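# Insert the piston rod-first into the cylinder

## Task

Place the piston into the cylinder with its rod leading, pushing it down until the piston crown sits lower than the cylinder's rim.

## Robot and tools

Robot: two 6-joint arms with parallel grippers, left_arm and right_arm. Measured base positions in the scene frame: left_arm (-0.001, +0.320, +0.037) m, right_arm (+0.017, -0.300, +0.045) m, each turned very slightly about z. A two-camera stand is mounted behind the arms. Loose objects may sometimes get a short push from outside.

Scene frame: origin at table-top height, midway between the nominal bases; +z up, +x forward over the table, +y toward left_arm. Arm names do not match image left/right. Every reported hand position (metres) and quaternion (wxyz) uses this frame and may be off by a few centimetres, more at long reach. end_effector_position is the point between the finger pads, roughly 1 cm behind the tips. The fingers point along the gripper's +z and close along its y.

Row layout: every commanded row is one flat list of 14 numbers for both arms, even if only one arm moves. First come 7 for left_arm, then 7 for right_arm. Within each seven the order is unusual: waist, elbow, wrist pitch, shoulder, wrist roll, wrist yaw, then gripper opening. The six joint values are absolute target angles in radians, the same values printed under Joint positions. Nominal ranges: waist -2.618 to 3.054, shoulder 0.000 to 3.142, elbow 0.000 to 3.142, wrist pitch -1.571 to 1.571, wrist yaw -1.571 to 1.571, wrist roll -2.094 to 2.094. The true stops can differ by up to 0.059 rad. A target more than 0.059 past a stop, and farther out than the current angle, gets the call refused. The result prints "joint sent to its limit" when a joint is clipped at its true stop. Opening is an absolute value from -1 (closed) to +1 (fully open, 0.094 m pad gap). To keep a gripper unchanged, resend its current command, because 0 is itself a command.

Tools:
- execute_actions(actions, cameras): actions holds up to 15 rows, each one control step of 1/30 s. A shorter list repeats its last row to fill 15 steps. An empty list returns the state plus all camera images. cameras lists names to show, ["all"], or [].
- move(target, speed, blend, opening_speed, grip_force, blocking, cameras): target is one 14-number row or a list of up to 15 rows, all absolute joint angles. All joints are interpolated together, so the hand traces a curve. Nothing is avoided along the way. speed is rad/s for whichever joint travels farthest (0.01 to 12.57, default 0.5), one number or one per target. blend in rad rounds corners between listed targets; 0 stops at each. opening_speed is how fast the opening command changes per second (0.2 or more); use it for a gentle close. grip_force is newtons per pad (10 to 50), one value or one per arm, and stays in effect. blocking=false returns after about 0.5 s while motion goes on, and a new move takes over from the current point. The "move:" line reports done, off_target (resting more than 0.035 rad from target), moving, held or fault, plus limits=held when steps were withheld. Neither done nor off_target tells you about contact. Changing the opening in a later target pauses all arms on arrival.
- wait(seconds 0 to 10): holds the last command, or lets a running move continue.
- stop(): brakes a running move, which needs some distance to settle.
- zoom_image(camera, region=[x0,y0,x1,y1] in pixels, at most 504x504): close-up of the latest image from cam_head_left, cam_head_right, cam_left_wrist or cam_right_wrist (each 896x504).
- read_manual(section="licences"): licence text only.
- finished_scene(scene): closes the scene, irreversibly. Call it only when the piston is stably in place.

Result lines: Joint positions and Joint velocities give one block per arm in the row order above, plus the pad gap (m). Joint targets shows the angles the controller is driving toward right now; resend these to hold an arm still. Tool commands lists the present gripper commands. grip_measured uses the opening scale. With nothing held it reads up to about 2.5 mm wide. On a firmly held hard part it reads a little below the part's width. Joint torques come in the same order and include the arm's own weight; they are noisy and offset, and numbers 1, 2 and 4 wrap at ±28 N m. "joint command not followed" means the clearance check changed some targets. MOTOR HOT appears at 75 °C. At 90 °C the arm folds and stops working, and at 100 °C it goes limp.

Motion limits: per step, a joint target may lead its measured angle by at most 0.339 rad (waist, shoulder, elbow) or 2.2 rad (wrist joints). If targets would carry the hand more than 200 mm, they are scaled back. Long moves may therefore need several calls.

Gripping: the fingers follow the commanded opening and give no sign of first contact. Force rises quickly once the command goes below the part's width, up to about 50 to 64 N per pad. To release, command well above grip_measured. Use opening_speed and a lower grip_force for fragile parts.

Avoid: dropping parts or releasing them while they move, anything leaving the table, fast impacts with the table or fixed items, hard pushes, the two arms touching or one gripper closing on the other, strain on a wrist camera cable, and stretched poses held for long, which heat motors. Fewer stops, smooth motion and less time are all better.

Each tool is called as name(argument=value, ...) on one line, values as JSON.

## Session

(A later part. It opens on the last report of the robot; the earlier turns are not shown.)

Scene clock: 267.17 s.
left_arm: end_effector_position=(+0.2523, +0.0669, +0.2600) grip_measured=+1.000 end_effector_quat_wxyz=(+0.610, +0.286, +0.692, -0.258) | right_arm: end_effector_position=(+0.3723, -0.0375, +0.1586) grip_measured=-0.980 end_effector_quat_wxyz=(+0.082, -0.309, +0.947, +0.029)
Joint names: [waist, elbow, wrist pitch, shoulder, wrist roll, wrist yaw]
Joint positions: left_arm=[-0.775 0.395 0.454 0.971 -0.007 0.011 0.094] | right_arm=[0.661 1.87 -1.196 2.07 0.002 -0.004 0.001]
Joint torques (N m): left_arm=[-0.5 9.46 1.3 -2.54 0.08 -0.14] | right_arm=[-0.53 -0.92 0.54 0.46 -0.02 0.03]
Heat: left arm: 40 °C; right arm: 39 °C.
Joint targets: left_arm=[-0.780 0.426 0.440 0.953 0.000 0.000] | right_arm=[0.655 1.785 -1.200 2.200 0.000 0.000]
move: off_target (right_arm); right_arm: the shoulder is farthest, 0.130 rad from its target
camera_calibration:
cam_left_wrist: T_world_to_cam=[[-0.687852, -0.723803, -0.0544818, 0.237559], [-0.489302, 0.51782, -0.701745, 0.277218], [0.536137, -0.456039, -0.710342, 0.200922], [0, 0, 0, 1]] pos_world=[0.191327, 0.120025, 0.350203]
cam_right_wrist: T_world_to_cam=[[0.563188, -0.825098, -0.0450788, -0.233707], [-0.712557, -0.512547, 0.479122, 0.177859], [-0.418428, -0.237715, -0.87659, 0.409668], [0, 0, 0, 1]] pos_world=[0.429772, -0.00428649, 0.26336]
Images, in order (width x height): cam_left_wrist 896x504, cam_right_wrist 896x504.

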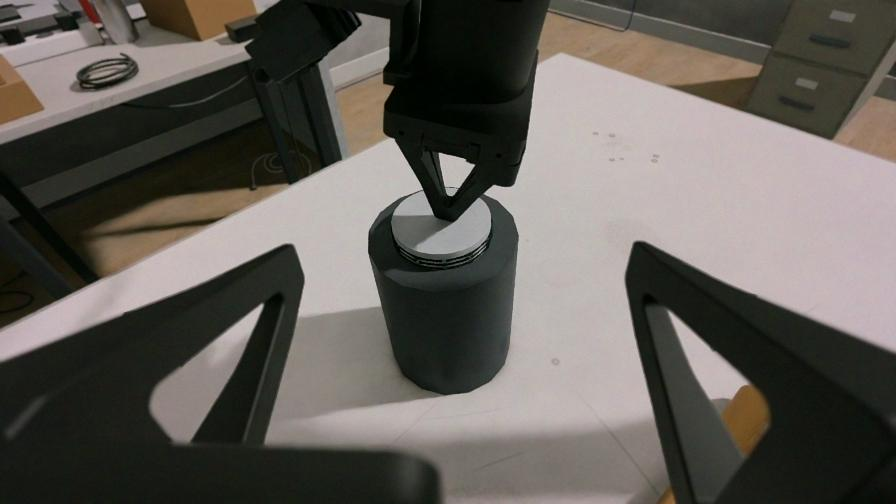

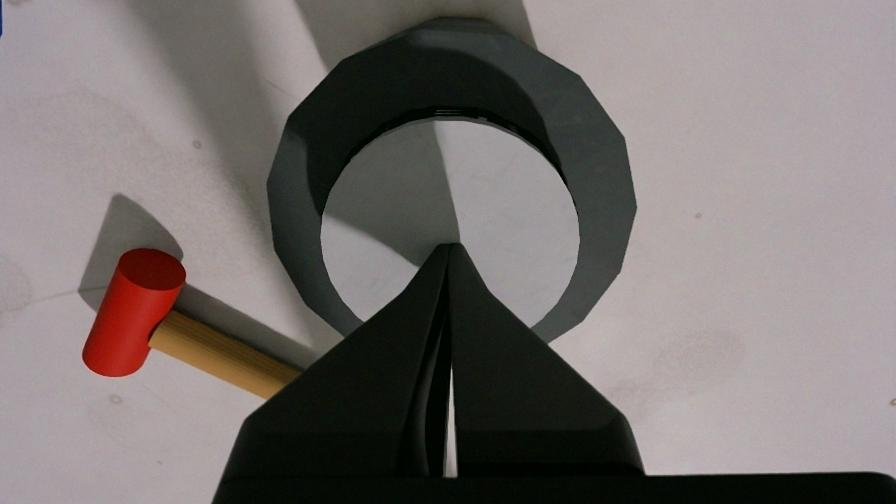

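move(target=[[-0.78, 0.426, 0.44, 0.953, 0.0, 0.0, 1.0, 0.685, 1.78, -1.20, 2.21, 0.0, 0.0, -0.98], [-0.78, 0.426, 0.44, 0.953, 0.0, 0.0, 1.0, 0.635, 1.775, -1.20, 2.215, 0.0, 0.0, -0.98], [-0.78, 0.426, 0.44, 0.953, 0.0, 0.0, 1.0, 0.685, 1.77, -1.20, 2.22, 0.0, 0.0, -0.98], [-0.78, 0.426, 0.44, 0.953, 0.0, 0.0, 1.0, 0.635, 1.765, -1.20, 2.225, 0.0, 0.0, -0.98], [-0.78, 0.426, 0.44, 0.953, 0.0, 0.0, 1.0, 0.658, 1.765, -1.20, 2.225, 0.0, 0.0, -0.98]], speed=0.12, blend=[0.005, 0.005, 0.005, 0.005, 0], cameras=["cam_left_wrist", "cam_right_wrist"])

zoom_image(camera="cam_left_wrist", region=[350, 130, 570, 290])

Scene clock: 271.67 s.
left_arm: end_effector_position=(+0.2523, +0.0669, +0.2600) grip_measured=+1.000 end_effector_quat_wxyz=(+0.610, +0.286, +0.692, -0.258) | right_arm: end_effector_position=(+0.3724, -0.0381, +0.1561) grip_measured=-0.980 end_effector_quat_wxyz=(+0.078, -0.308, +0.948, +0.032)
Joint names: [waist, elbow, wrist pitch, shoulder, wrist roll, wrist yaw]
Joint positions: left_arm=[-0.775 0.395 0.454 0.971 -0.007 0.011 0.094] | right_arm=[0.656 1.868 -1.194 2.075 0.001 -0.013 0.001]
Joint torques (N m): left_arm=[-0.5 9.47 1.3 -2.54 0.08 -0.14] | right_arm=[0.25 -2.33 0.53 2.48 -0.03 0.16]
Heat: left arm: 41 °C; right arm: 39 °C.
Joint targets: left_arm=[-0.780 0.426 0.440 0.953 0.000 0.000] | right_arm=[0.658 1.765 -1.200 2.225 0.000 0.000]
move: off_target (right_arm); right_arm: the shoulder is farthest, 0.150 rad from its target
camera_calibration:
cam_left_wrist: T_world_to_cam=[[-0.687852, -0.723803, -0.0544818, 0.237559], [-0.489302, 0.51782, -0.701745, 0.277218], [0.536137, -0.456039, -0.710342, 0.200922], [0, 0, 0, 1]] pos_world=[0.191327, 0.120025, 0.350203]
cam_right_wrist: T_world_to_cam=[[0.560275, -0.826557, -0.0538114, -0.231939], [-0.709467, -0.512406, 0.483835, 0.177052], [-0.427491, -0.232904, -0.873503, 0.41039], [0, 0, 0, 1]] pos_world=[0.431, -0.00540671, 0.260332]
Images, in order (width x height): cam_left_wrist 896x504, cam_right_wrist 896x504.

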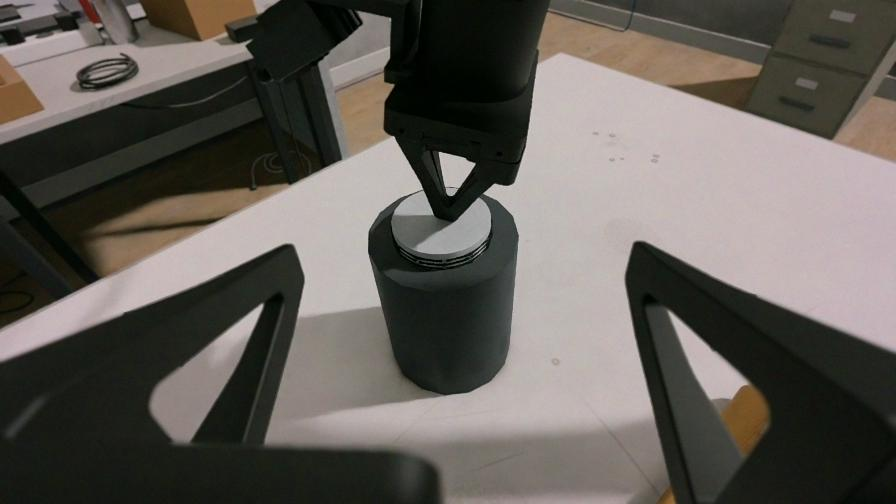

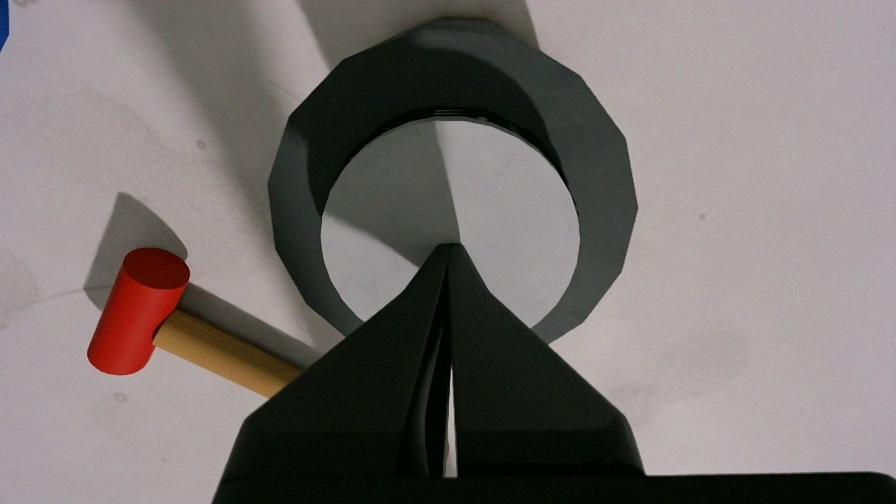

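Scaled by 2.291 from the camera's 896x504 image, which has a finer 1280x720 frame.

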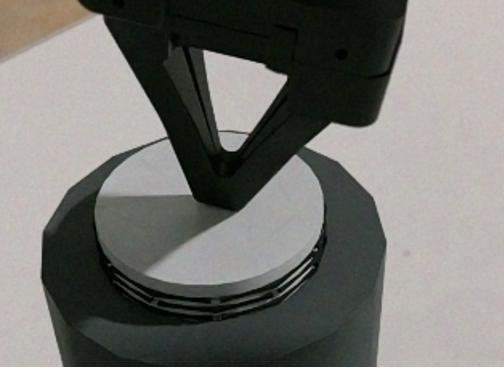

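zoom_image(camera="cam_left_wrist", region=[380, 210, 500, 280])

zoom_image(camera="cam_right_wrist", region=[300, 80, 600, 280])

Scaled by 4.200 from the camera's 896x504 image, which has a finer 1280x720 frame.

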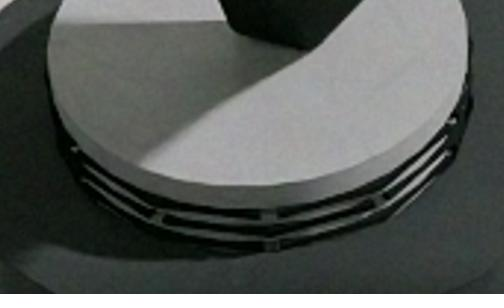

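Scaled by 1.680 from the camera's 896x504 image, which has a finer 1280x720 frame.

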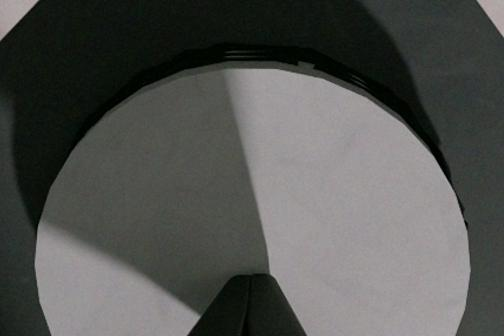

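execute_actions(actions=[], cameras=["cam_head_left", "cam_head_right"])

zoom_image(camera="cam_head_left", region=[220, 220, 420, 340])

zoom_image(camera="cam_head_right", region=[220, 220, 420, 340])

Scene clock: 273.60 s.
left_arm: end_effector_position=(+0.2523, +0.0669, +0.2600) grip_measured=+1.000 end_effector_quat_wxyz=(+0.610, +0.286, +0.692, -0.258) | right_arm: end_effector_position=(+0.3724, -0.0381, +0.1561) grip_measured=-0.980 end_effector_quat_wxyz=(+0.078, -0.308, +0.948, +0.032)
Joint names: [waist, elbow, wrist pitch, shoulder, wrist roll, wrist yaw]
Joint positions: left_arm=[-0.775 0.395 0.454 0.971 -0.007 0.011 0.094] | right_arm=[0.656 1.868 -1.194 2.075 0.001 -0.013 0.001]
Joint velocities: within noise
Joint torques (N m): left_arm=[-0.5 9.46 1.3 -2.52 0.08 -0.14] | right_arm=[0.24 -2.29 0.53 2.48 -0.01 0.13]
Motor temperatures (°C): left_arm=[28 33 41 28 27 27 25] | right_arm=[30 32 38 30 28 29 30]
Heat: left arm: 41 °C; right arm: 38 °C.
Joint targets: left_arm=[-0.780 0.426 0.440 0.953 0.000 0.000] | right_arm=[0.658 1.765 -1.200 2.225 0.000 0.000]
Tool commands: left_gripper/opening=+1.0 right_gripper/opening=-0.98
Images, in order (width x height): cam_head_left 896x504, cam_head_right 896x504.

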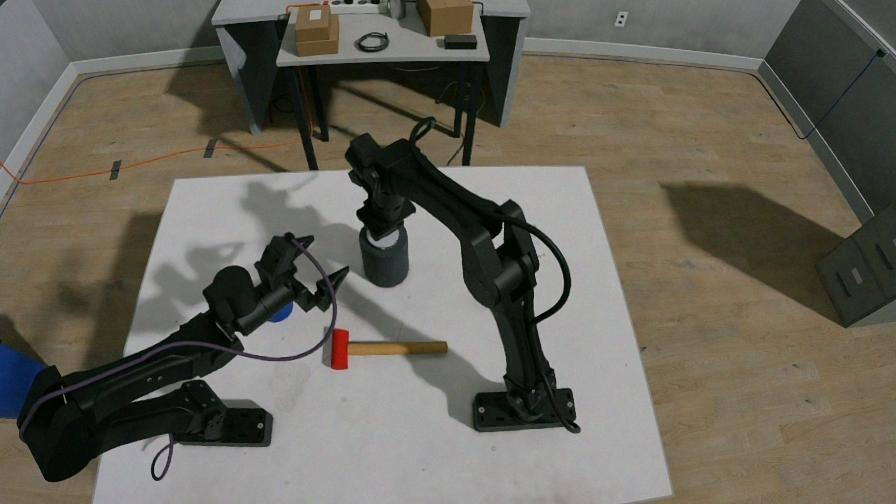

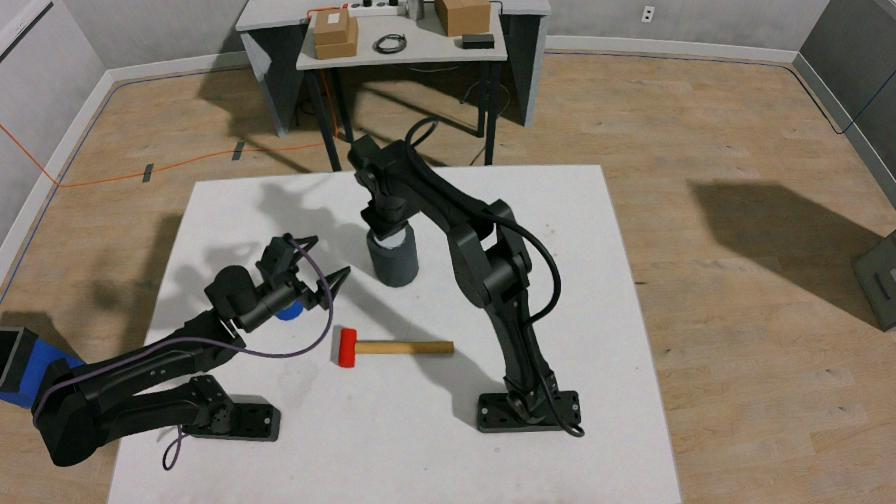

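Scaled by 2.520 from the camera's 896x504 image, which has a finer 1280x720 frame.

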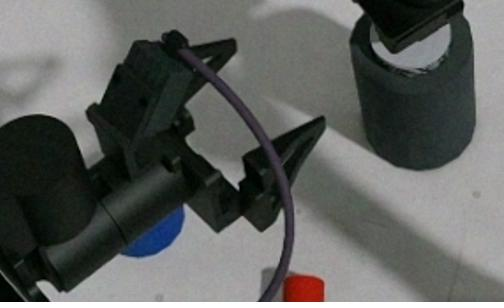

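Scaled by 2.520 from the camera's 896x504 image, which has a finer 1280x720 frame.

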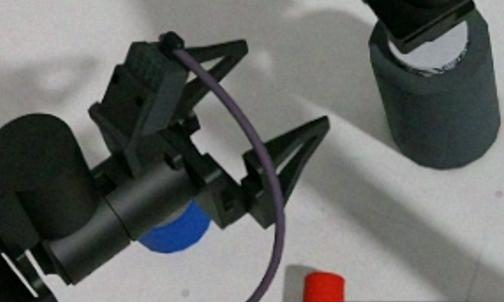

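execute_actions(actions=[], cameras=["cam_left_wrist", "cam_right_wrist"])

zoom_image(camera="cam_right_wrist", region=[300, 100, 400, 340])

zoom_image(camera="cam_right_wrist", region=[500, 100, 600, 340])

zoom_image(camera="cam_right_wrist", region=[370, 90, 530, 150])

Scene clock: 275.67 s.
left_arm: end_effector_position=(+0.2523, +0.0669, +0.2600) grip_measured=+1.000 end_effector_quat_wxyz=(+0.610, +0.286, +0.692, -0.258) | right_arm: end_effector_position=(+0.3724, -0.0381, +0.1561) grip_measured=-0.980 end_effector_quat_wxyz=(+0.078, -0.308, +0.948, +0.032)
Joint names: [waist, elbow, wrist pitch, shoulder, wrist roll, wrist yaw]
Joint positions: left_arm=[-0.775 0.395 0.454 0.971 -0.007 0.011 0.094] | right_arm=[0.656 1.868 -1.194 2.075 0.001 -0.013 0.001]
Joint velocities: within noise
Joint torques (N m): left_arm=[-0.5 9.46 1.3 -2.52 0.08 -0.15] | right_arm=[0.24 -2.26 0.49 2.39 0.01 0.13]
Motor temperatures (°C): left_arm=[28 33 41 28 27 27 25] | right_arm=[30 32 38 30 28 29 30]
Heat: left arm: 41 °C; right arm: 38 °C.
Joint targets: left_arm=[-0.780 0.426 0.440 0.953 0.000 0.000] | right_arm=[0.658 1.765 -1.200 2.225 0.000 0.000]
Tool commands: left_gripper/opening=+1.0 right_gripper/opening=-0.98
camera_calibration:
cam_left_wrist: T_world_to_cam=[[-0.687852, -0.723803, -0.0544818, 0.237559], [-0.489302, 0.51782, -0.701745, 0.277218], [0.536137, -0.456039, -0.710342, 0.200922], [0, 0, 0, 1]] pos_world=[0.191327, 0.120025, 0.350203]
cam_right_wrist: T_world_to_cam=[[0.560275, -0.826557, -0.0538114, -0.231939], [-0.709467, -0.512406, 0.483835, 0.177052], [-0.427491, -0.232904, -0.873503, 0.41039], [0, 0, 0, 1]] pos_world=[0.431, -0.00540671, 0.260332]
Images, in order (width x height): cam_left_wrist 896x504, cam_right_wrist 896x504.

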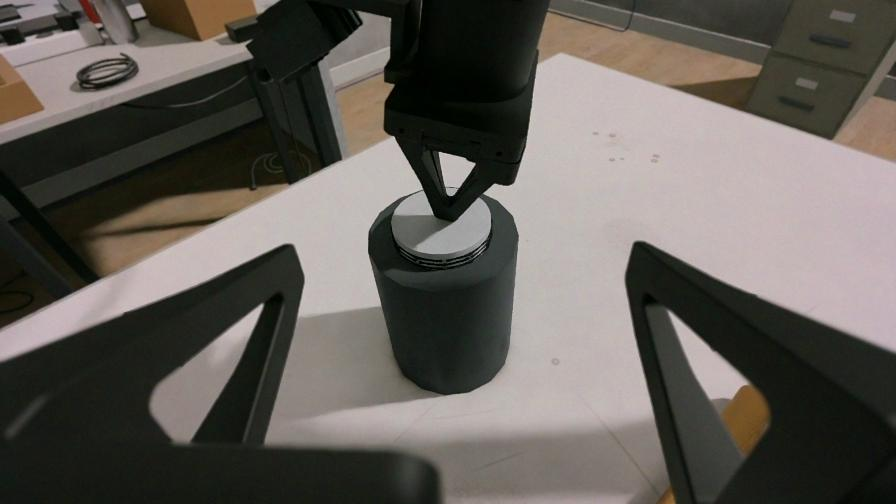

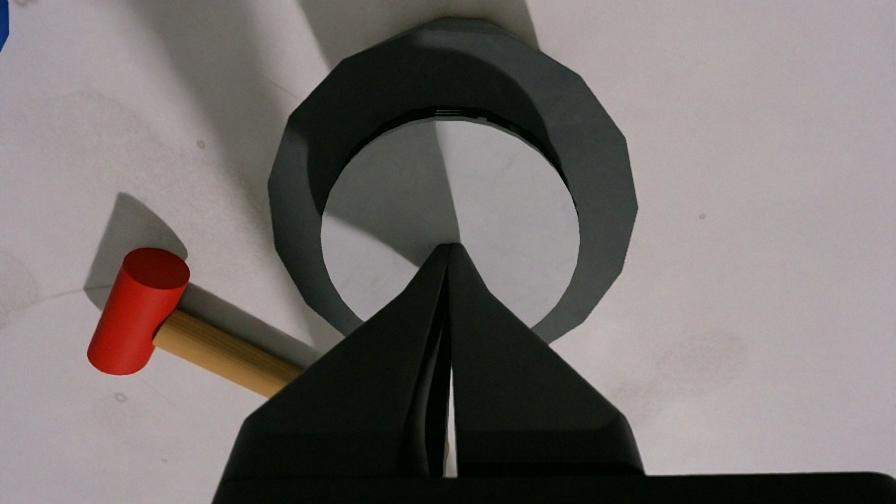

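Scaled by 2.100 from the camera's 896x504 image, which has a finer 1280x720 frame.

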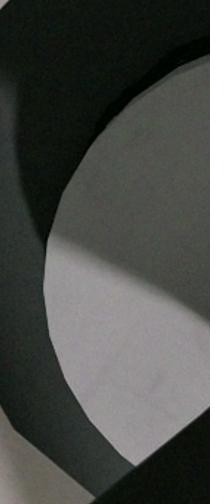

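Scaled by 2.100 from the camera's 896x504 image, which has a finer 1280x720 frame.

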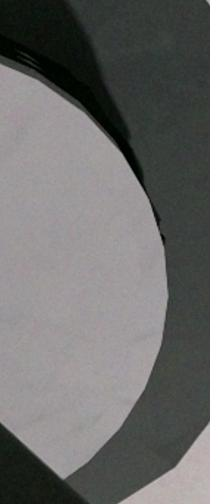

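Scaled by 3.150 from the camera's 896x504 image, which has a finer 1280x720 frame.

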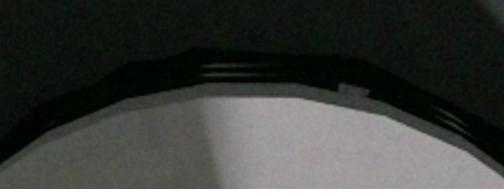

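move(target=[[-0.78, 0.426, 0.44, 0.953, 0.0, 0.0, 1.0, 0.665, 2.265, -1.50, 2.235, 0.0, 0.0, -0.98], [-0.78, 0.426, 0.44, 0.953, 0.0, 0.0, 1.0, 0.665, 2.265, -1.50, 2.235, 0.0, 0.0, 0.68]], speed=0.5, blend=[0, 0], cameras=["all"])

zoom_image(camera="cam_left_wrist", region=[350, 130, 570, 290])

zoom_image(camera="cam_right_wrist", region=[240, 30, 660, 330])

Scene clock: 280.27 s.
left_arm: end_effector_position=(+0.2523, +0.0669, +0.2600) grip_measured=+1.000 end_effector_quat_wxyz=(+0.610, +0.286, +0.692, -0.258) | right_arm: end_effector_position=(+0.3766, -0.0348, +0.1865) grip_measured=+0.678 end_effector_quat_wxyz=(+0.040, -0.308, +0.950, +0.020)
Joint names: [waist, elbow, wrist pitch, shoulder, wrist roll, wrist yaw]
Joint positions: left_arm=[-0.775 0.395 0.454 0.971 -0.007 0.011 0.094] | right_arm=[0.657 2.24 -1.496 2.226 0.001 -0.012 0.079]
Joint torques (N m): left_arm=[-0.5 9.47 1.3 -2.54 0.08 -0.14] | right_arm=[0.88 7.1 0.3 -11.1 0 0.13]
Heat: left arm: 41 °C; right arm: 38 °C.
Joint targets: left_arm=[-0.780 0.426 0.440 0.953 0.000 0.000] | right_arm=[0.665 2.265 -1.500 2.235 0.000 0.000]
move: done
camera_calibration:
cam_left_wrist: T_world_to_cam=[[-0.687852, -0.723803, -0.0544818, 0.237559], [-0.489302, 0.51782, -0.701745, 0.277218], [0.536137, -0.456039, -0.710342, 0.200922], [0, 0, 0, 1]] pos_world=[0.191327, 0.120025, 0.350203]
cam_right_wrist: T_world_to_cam=[[0.557434, -0.828698, -0.0502637, -0.229674], [-0.675257, -0.487777, 0.553265, 0.141943], [-0.483007, -0.274468, -0.831488, 0.451151], [0, 0, 0, 1]] pos_world=[0.441785, 0.00273273, 0.28505]

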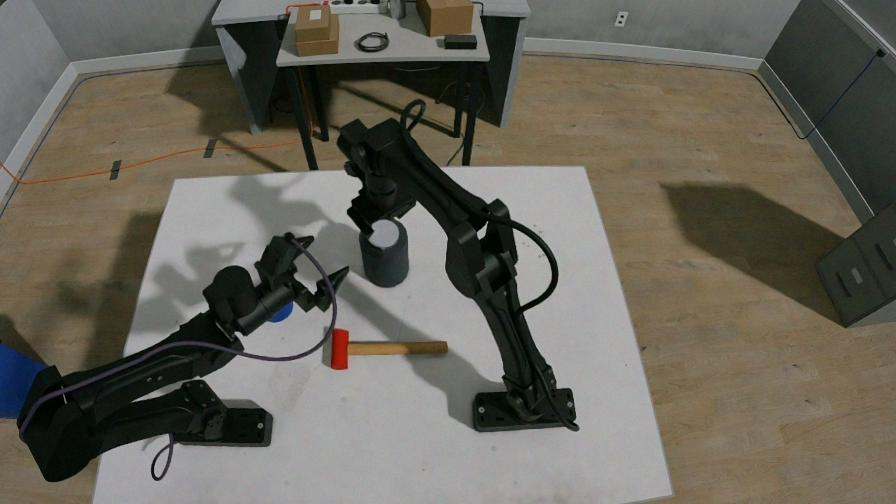

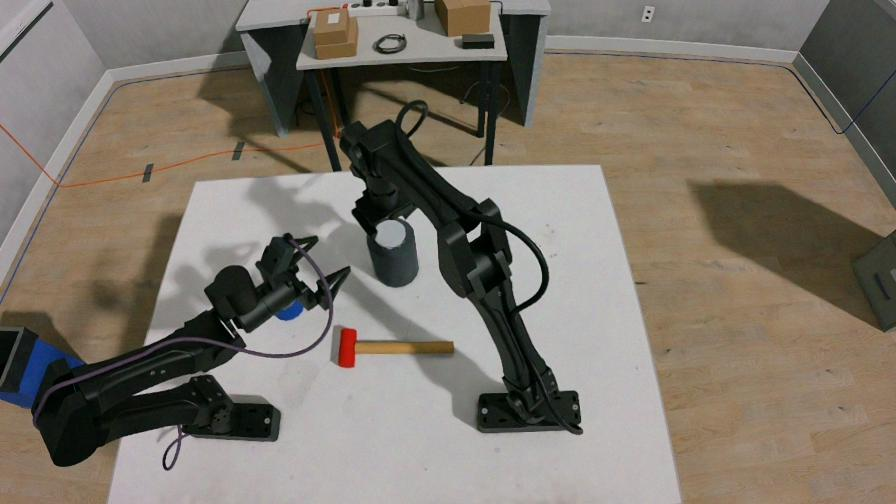

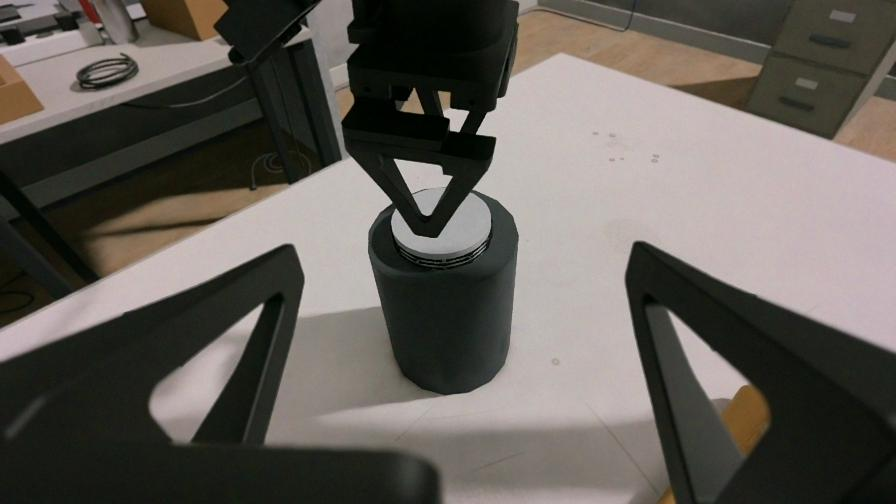

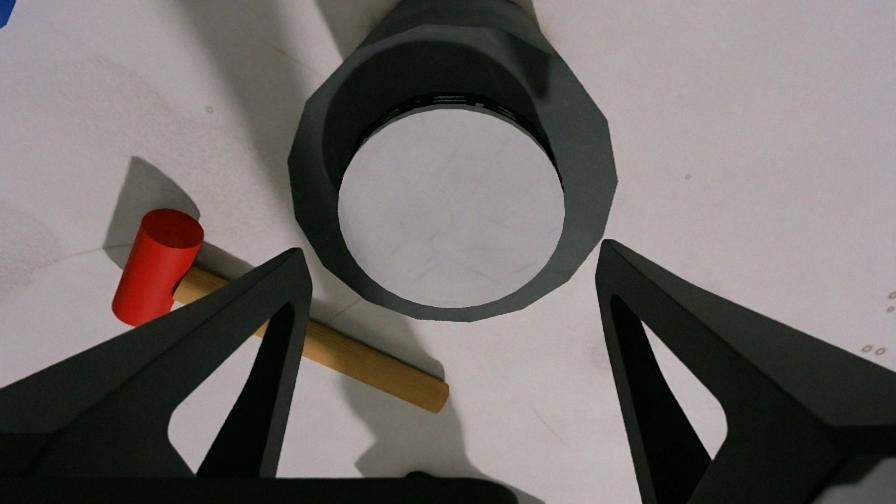

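Scaled by 2.291 from the camera's 896x504 image, which has a finer 1280x720 frame.

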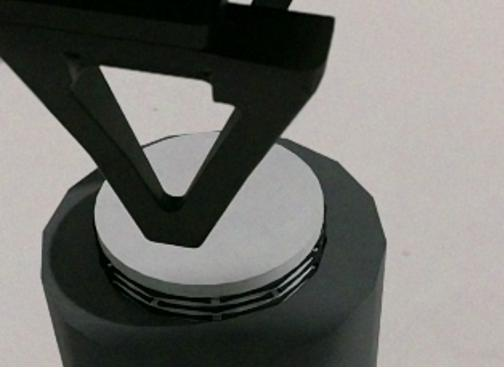

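Scaled by 1.200 from the camera's 896x504 image, which has a finer 1280x720 frame.

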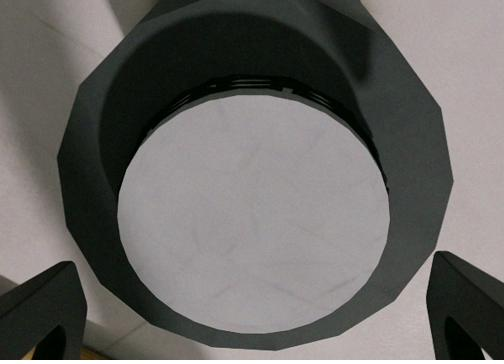

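move(target=[-0.78, 0.426, 0.44, 0.953, 0.0, 0.0, 1.0, 0.665, 2.09, -1.37, 2.175, 0.0, 0.0, 0.68], speed=0.2, cameras=["cam_left_wrist", "cam_right_wrist"])

zoom_image(camera="cam_left_wrist", region=[350, 130, 570, 290])

zoom_image(camera="cam_right_wrist", region=[240, 100, 660, 430])

Scene clock: 284.37 s.
left_arm: end_effector_position=(+0.2523, +0.0669, +0.2599) grip_measured=+1.000 end_effector_quat_wxyz=(+0.610, +0.286, +0.692, -0.258) | right_arm: end_effector_position=(+0.3766, -0.0348, +0.1551) grip_measured=+0.678 end_effector_quat_wxyz=(+0.032, -0.308, +0.951, +0.017)
Joint names: [waist, elbow, wrist pitch, shoulder, wrist roll, wrist yaw]
Joint positions: left_arm=[-0.775 0.395 0.453 0.971 -0.007 0.011 0.094] | right_arm=[0.657 2.101 -1.383 2.218 0.001 -0.012 0.079]
Joint torques (N m): left_arm=[-0.5 9.47 1.3 -2.52 0.08 -0.14] | right_arm=[0.81 4.44 0.46 -16.05 0.01 0.12]
Heat: left arm: 41 °C; right arm: 38 °C.
Joint targets: left_arm=[-0.780 0.426 0.440 0.953 0.000 0.000] | right_arm=[0.665 2.090 -1.370 2.175 0.000 0.000]
move: off_target (right_arm); right_arm: the shoulder is farthest, 0.043 rad from its target
camera_calibration:
cam_left_wrist: T_world_to_cam=[[-0.687827, -0.723823, -0.0545416, 0.237577], [-0.489446, 0.517968, -0.701536, 0.277154], [0.536038, -0.45584, -0.710544, 0.200988], [0, 0, 0, 1]] pos_world=[0.191327, 0.120025, 0.350203]
cam_right_wrist: T_world_to_cam=[[0.556663, -0.829254, -0.0496414, -0.231083], [-0.667347, -0.481965, 0.567765, 0.154345], [-0.494747, -0.282926, -0.821692, 0.427667], [0, 0, 0, 1]] pos_world=[0.443224, 0.00376055, 0.252308]
Images, in order (width x height): cam_left_wrist 896x504, cam_right_wrist 896x504.

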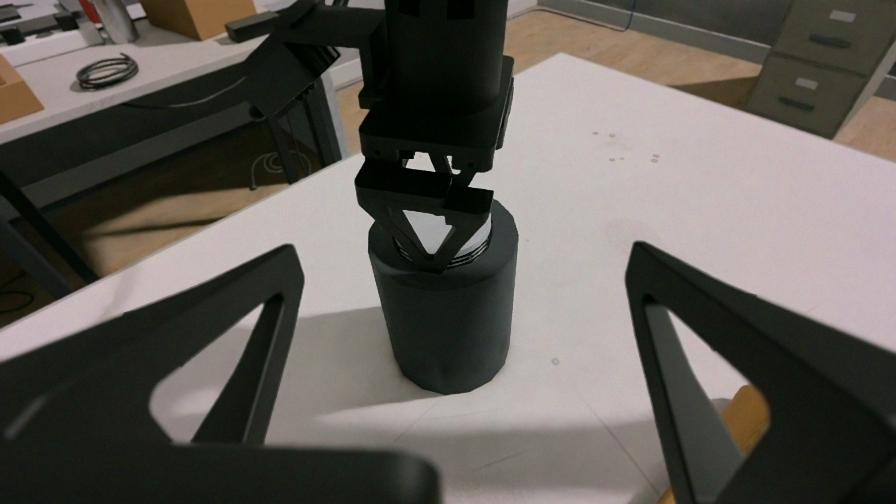

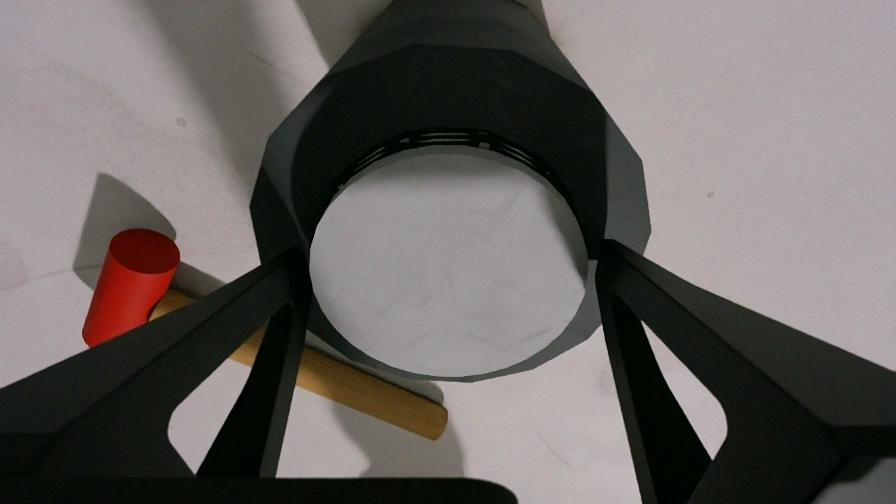

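Scaled by 2.291 from the camera's 896x504 image, which has a finer 1280x720 frame.

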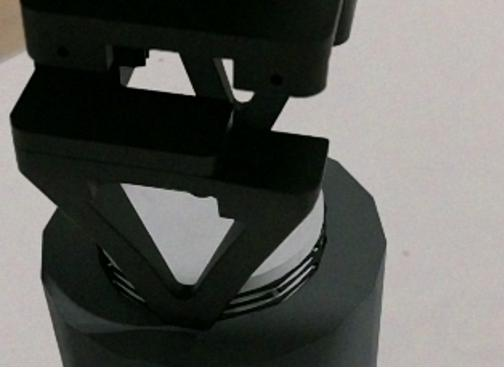

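Scaled by 1.200 from the camera's 896x504 image, which has a finer 1280x720 frame.

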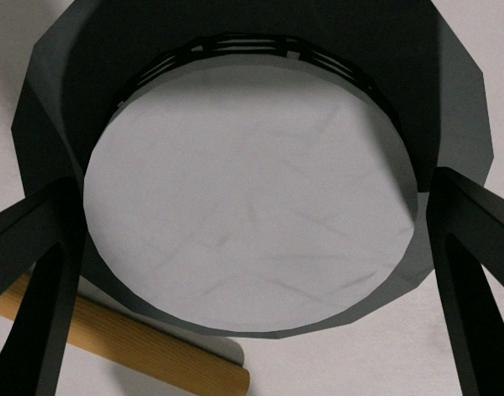

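move(target=[[-0.78, 0.426, 0.44, 0.953, 0.0, 0.0, 1.0, 0.660, 2.09, -1.375, 2.205, 0.0, 0.0, 0.25], [-0.78, 0.426, 0.44, 0.953, 0.0, 0.0, 1.0, 0.660, 2.075, -1.375, 2.225, 0.12, 0.0, 0.25], [-0.78, 0.426, 0.44, 0.953, 0.0, 0.0, 1.0, 0.660, 2.065, -1.375, 2.235, -0.12, 0.0, 0.25], [-0.78, 0.426, 0.44, 0.953, 0.0, 0.0, 1.0, 0.660, 2.055, -1.375, 2.245, 0.12, 0.0, 0.25], [-0.78, 0.426, 0.44, 0.953, 0.0, 0.0, 1.0, 0.660, 2.055, -1.375, 2.245, 0.0, 0.0, 0.25]], speed=0.3, blend=[0, 0.01, 0.01, 0.01, 0], opening_speed=1.5, cameras=["cam_left_wrist", "cam_right_wrist"])

zoom_image(camera="cam_left_wrist", region=[350, 130, 570, 290])

zoom_image(camera="cam_right_wrist", region=[240, 100, 660, 430])

Scene clock: 289.37 s.
left_arm: end_effector_position=(+0.2523, +0.0669, +0.2599) grip_measured=+1.000 end_effector_quat_wxyz=(+0.610, +0.286, +0.692, -0.258) | right_arm: end_effector_position=(+0.3759, -0.0344, +0.1534) grip_measured=+0.446 end_effector_quat_wxyz=(+0.031, -0.304, +0.952, +0.016)
Joint names: [waist, elbow, wrist pitch, shoulder, wrist roll, wrist yaw]
Joint positions: left_arm=[-0.775 0.395 0.453 0.971 -0.007 0.011 0.094] | right_arm=[0.659 2.094 -1.379 2.218 0.014 -0.011 0.068]
Joint torques (N m): left_arm=[-0.5 9.47 1.31 -2.54 0.08 -0.14] | right_arm=[0.09 2.25 0.36 -9.65 -0.12 0.12]
Heat: left arm: 41 °C; right arm: 37 °C.
Joint targets: left_arm=[-0.780 0.426 0.440 0.953 0.000 0.000] | right_arm=[0.660 2.055 -1.375 2.245 0.000 0.000]
move: off_target (right_arm); right_arm: the elbow is farthest, 0.039 rad from its target
camera_calibration:
cam_left_wrist: T_world_to_cam=[[-0.687827, -0.723823, -0.0545416, 0.237577], [-0.489446, 0.517968, -0.701536, 0.277154], [0.536038, -0.45584, -0.710544, 0.200988], [0, 0, 0, 1]] pos_world=[0.191327, 0.120025, 0.350203]
cam_right_wrist: T_world_to_cam=[[0.548017, -0.835036, -0.0489115, -0.227499], [-0.671312, -0.473946, 0.569838, 0.156386], [-0.499017, -0.279446, -0.8203, 0.427582], [0, 0, 0, 1]] pos_world=[0.443028, 0.0036348, 0.250503]
Images, in order (width x height): cam_left_wrist 896x504, cam_right_wrist 896x504.

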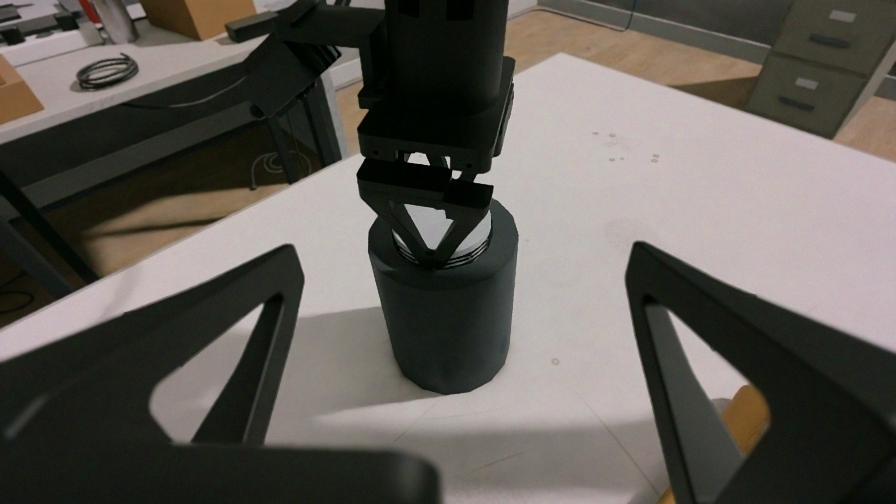

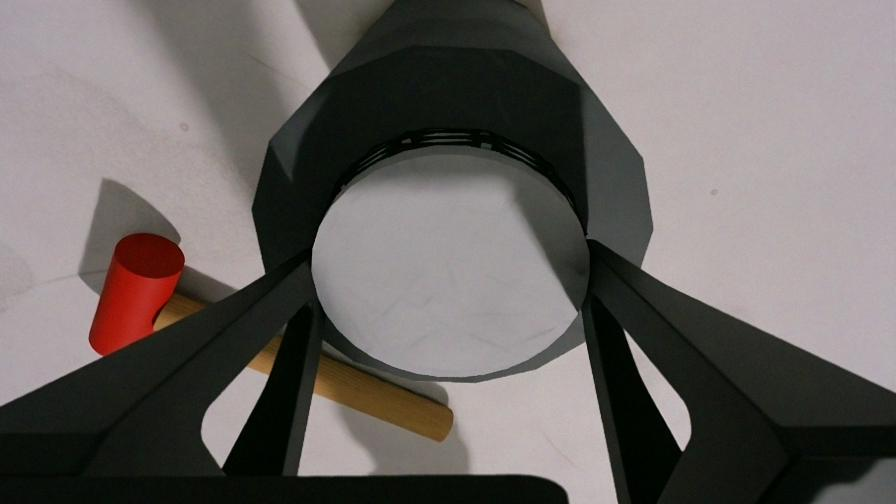

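Scaled by 2.291 from the camera's 896x504 image, which has a finer 1280x720 frame.

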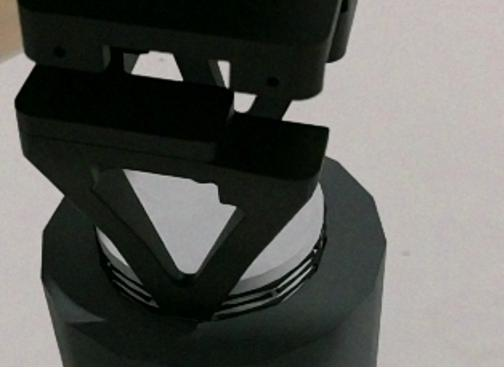

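Scaled by 1.200 from the camera's 896x504 image, which has a finer 1280x720 frame.

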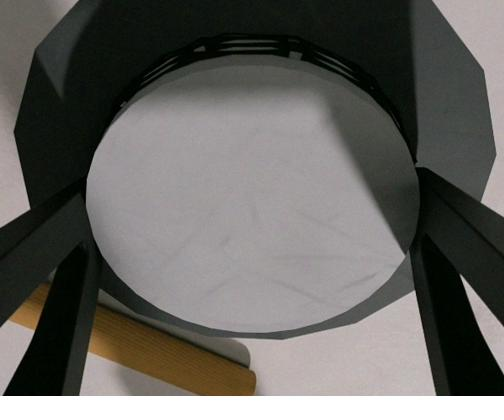

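move(target=[-0.371, 0.82, -0.604, 1.085, 0.0, 0.0, 1.0, 0.660, 2.075, -1.375, 2.225, 0.0, 0.0, 0.25], speed=1.0, cameras=["all"])

zoom_image(camera="cam_left_wrist", region=[300, 80, 620, 400])

Scene clock: 294.03 s.
left_arm: end_effector_position=(+0.2828, +0.2053, +0.1815) grip_measured=+1.000 end_effector_quat_wxyz=(+0.330, +0.177, +0.925, -0.068) | right_arm: end_effector_position=(+0.3759, -0.0344, +0.1538) grip_measured=+0.446 end_effector_quat_wxyz=(+0.031, -0.304, +0.952, +0.016)
Joint names: [waist, elbow, wrist pitch, shoulder, wrist roll, wrist yaw]
Joint positions: left_arm=[-0.376 0.787 -0.591 1.079 -0.007 0.006 0.094] | right_arm=[0.659 2.094 -1.379 2.217 0.014 -0.011 0.068]
Joint torques (N m): left_arm=[0.47 9.42 0.9 -1.44 0.07 -0.09] | right_arm=[0.12 3.89 0.36 -11.25 -0.11 0.12]
Heat: left arm: 41 °C; right arm: 37 °C.
Joint targets: left_arm=[-0.371 0.820 -0.604 1.085 0.000 0.000] | right_arm=[0.660 2.075 -1.375 2.225 0.000 0.000]
move: done
camera_calibration:
cam_left_wrist: T_world_to_cam=[[-0.390444, -0.918782, -0.0582532, 0.3111], [-0.919837, 0.391948, -0.0166493, 0.18867], [0.0381292, 0.0470828, -0.998163, 0.281698], [0, 0, 0, 1]] pos_world=[0.284271, 0.198621, 0.302444]
cam_right_wrist: T_world_to_cam=[[0.548365, -0.834808, -0.0489042, -0.22758], [-0.671549, -0.474464, 0.569127, 0.156374], [-0.498315, -0.279247, -0.820794, 0.427673], [0, 0, 0, 1]] pos_world=[0.442926, 0.00363466, 0.250905]

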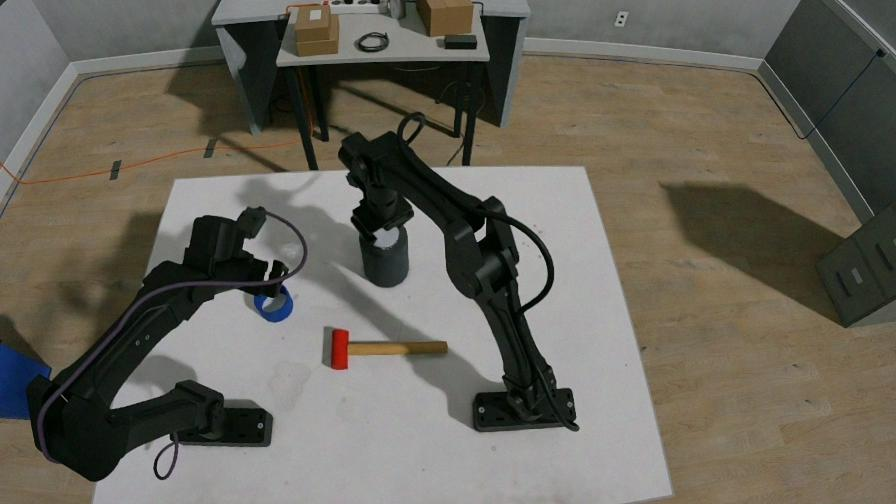

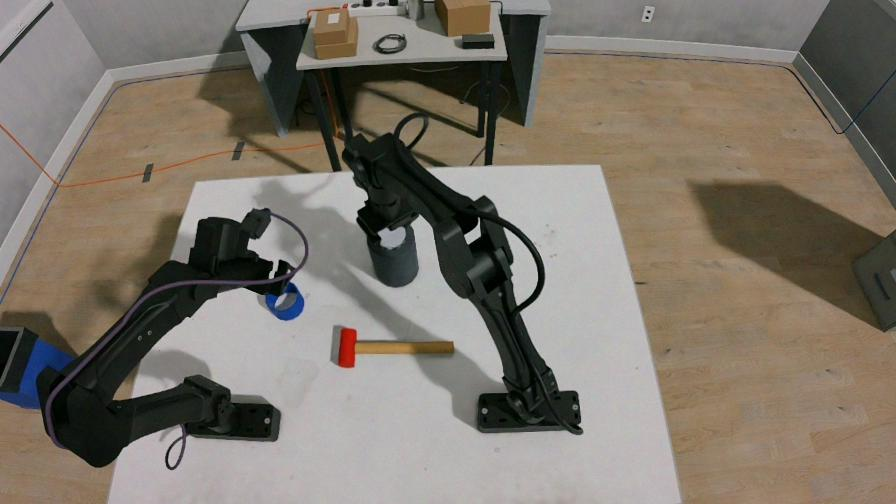

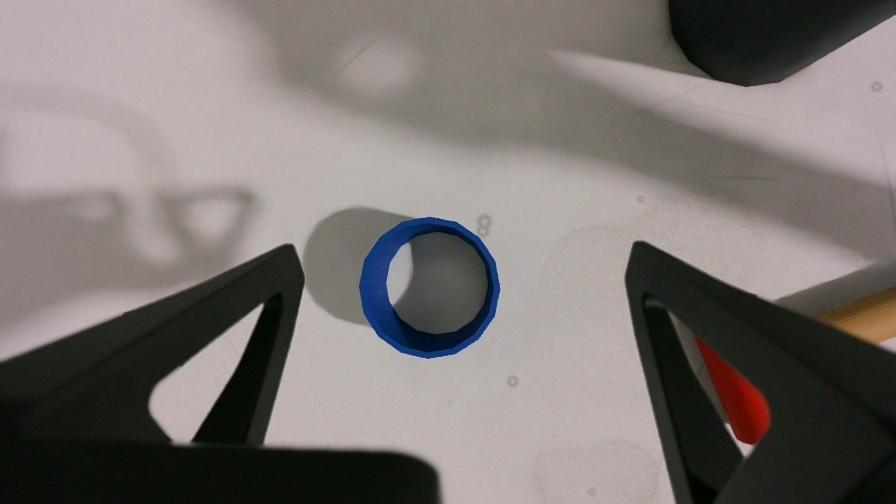

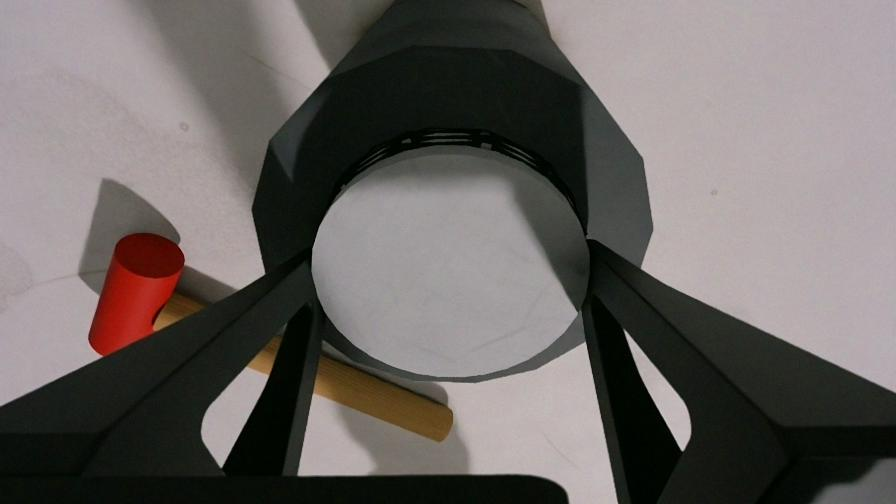

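Scaled by 1.575 from the camera's 896x504 image, which has a finer 1280x720 frame.

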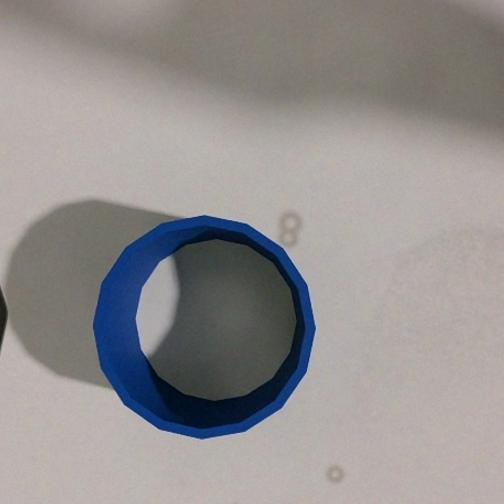

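move(target=[[-0.371, 0.82, -0.604, 1.085, 0.0, 0.0, 1.0, 0.660, 2.09, -1.375, 2.20, 0.0, 0.0, 0.68], [-0.371, 0.82, -0.604, 1.085, 0.0, 0.0, 1.0, 0.660, 2.265, -1.50, 2.235, 0.0, 0.0, 0.68], [-0.371, 0.82, -0.604, 1.085, 0.0, 0.0, 1.0, 0.660, 2.265, -1.50, 2.235, 0.0, 0.0, -0.98], [-0.371, 0.82, -0.604, 1.085, 0.0, 0.0, 1.0, 0.660, 2.13, -1.405, 2.19, 0.0, 0.0, -0.98]], speed=0.4, blend=[0, 0, 0, 0], cameras=["cam_right_wrist"])

Scene clock: 303.53 s.
left_arm: end_effector_position=(+0.2828, +0.2054, +0.1814) grip_measured=+1.000 end_effector_quat_wxyz=(+0.330, +0.177, +0.925, -0.068) | right_arm: end_effector_position=(+0.3764, -0.0342, +0.1659) grip_measured=-0.980 end_effector_quat_wxyz=(+0.035, -0.309, +0.950, +0.017)
Joint names: [waist, elbow, wrist pitch, shoulder, wrist roll, wrist yaw]
Joint positions: left_arm=[-0.376 0.787 -0.592 1.079 -0.007 0.006 0.094] | right_arm=[0.659 2.143 -1.418 2.218 0.002 -0.011 0.001]
Joint torques (N m): left_arm=[0.46 9.4 0.9 -1.44 0.07 -0.09] | right_arm=[0.08 4.18 0.5 -14.42 0.01 0.12]
Heat: left arm: 39 °C; right arm: 36 °C.
Joint targets: left_arm=[-0.371 0.820 -0.604 1.085 0.000 0.000] | right_arm=[0.660 2.130 -1.405 2.190 0.000 0.000]
move: done
camera_calibration:
cam_right_wrist: T_world_to_cam=[[0.55854, -0.828084, -0.048057, -0.230794], [-0.67037, -0.484766, 0.561788, 0.150402], [-0.488504, -0.281566, -0.825884, 0.434945], [0, 0, 0, 1]] pos_world=[0.442205, 0.00425865, 0.263629]
Images, in order (width x height): cam_right_wrist 896x504.

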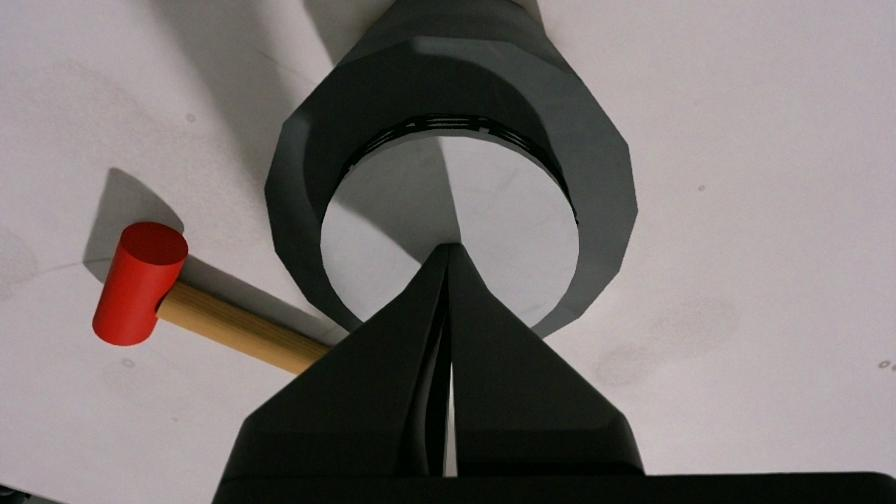

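move(target=[[-0.371, 0.82, -0.604, 1.085, 0.0, 0.0, 1.0, 0.660, 2.17, -1.49, 2.12, 0.0, 0.0, -0.98], [-0.371, 0.82, -0.604, 1.085, 0.0, 0.0, 1.0, 0.660, 2.074, -1.373, 2.188, 0.0, 0.0, -0.98]], speed=0.3, blend=[0, 0], cameras=["cam_right_wrist"])

Scene clock: 307.30 s.
left_arm: end_effector_position=(+0.2828, +0.2054, +0.1814) grip_measured=+1.000 end_effector_quat_wxyz=(+0.330, +0.177, +0.925, -0.068) | right_arm: end_effector_position=(+0.3724, -0.0370, +0.1664) grip_measured=-0.980 end_effector_quat_wxyz=(+0.040, -0.309, +0.950, +0.019)
Joint names: [waist, elbow, wrist pitch, shoulder, wrist roll, wrist yaw]
Joint positions: left_arm=[-0.376 0.787 -0.592 1.079 -0.007 0.006 0.094] | right_arm=[0.659 2.082 -1.386 2.18 0.002 -0.011 0.001]
Joint torques (N m): left_arm=[0.46 9.4 0.9 -1.43 0.07 -0.09] | right_arm=[0.17 4.6 0.54 -10.96 0.01 0.11]
Heat: left arm: 39 °C; right arm: 36 °C.
Joint targets: left_arm=[-0.371 0.820 -0.604 1.085 0.000 0.000] | right_arm=[0.660 2.074 -1.373 2.188 0.000 0.000]
move: done
camera_calibration:
cam_right_wrist: T_world_to_cam=[[0.558882, -0.827833, -0.0484112, -0.230982], [-0.674694, -0.487886, 0.553855, 0.14889], [-0.482118, -0.276877, -0.831205, 0.431298], [0, 0, 0, 1]] pos_world=[0.437484, 0.000843092, 0.264851]
Images, in order (width x height): cam_right_wrist 896x504.

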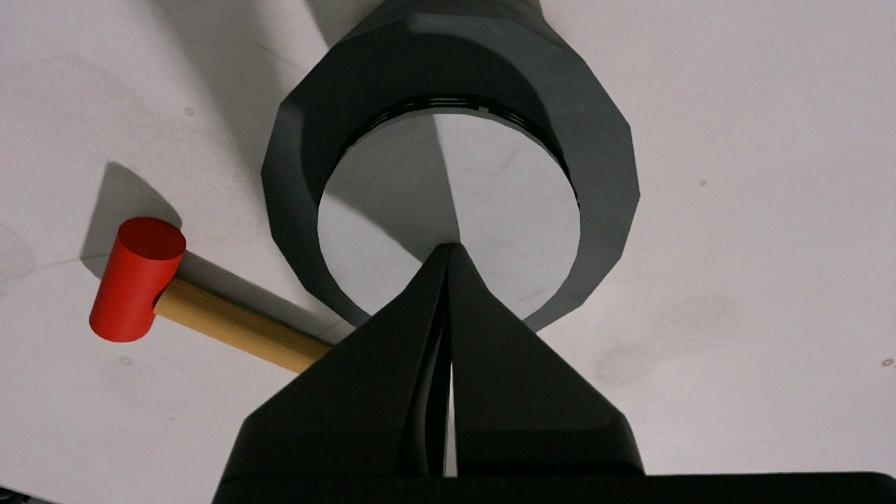

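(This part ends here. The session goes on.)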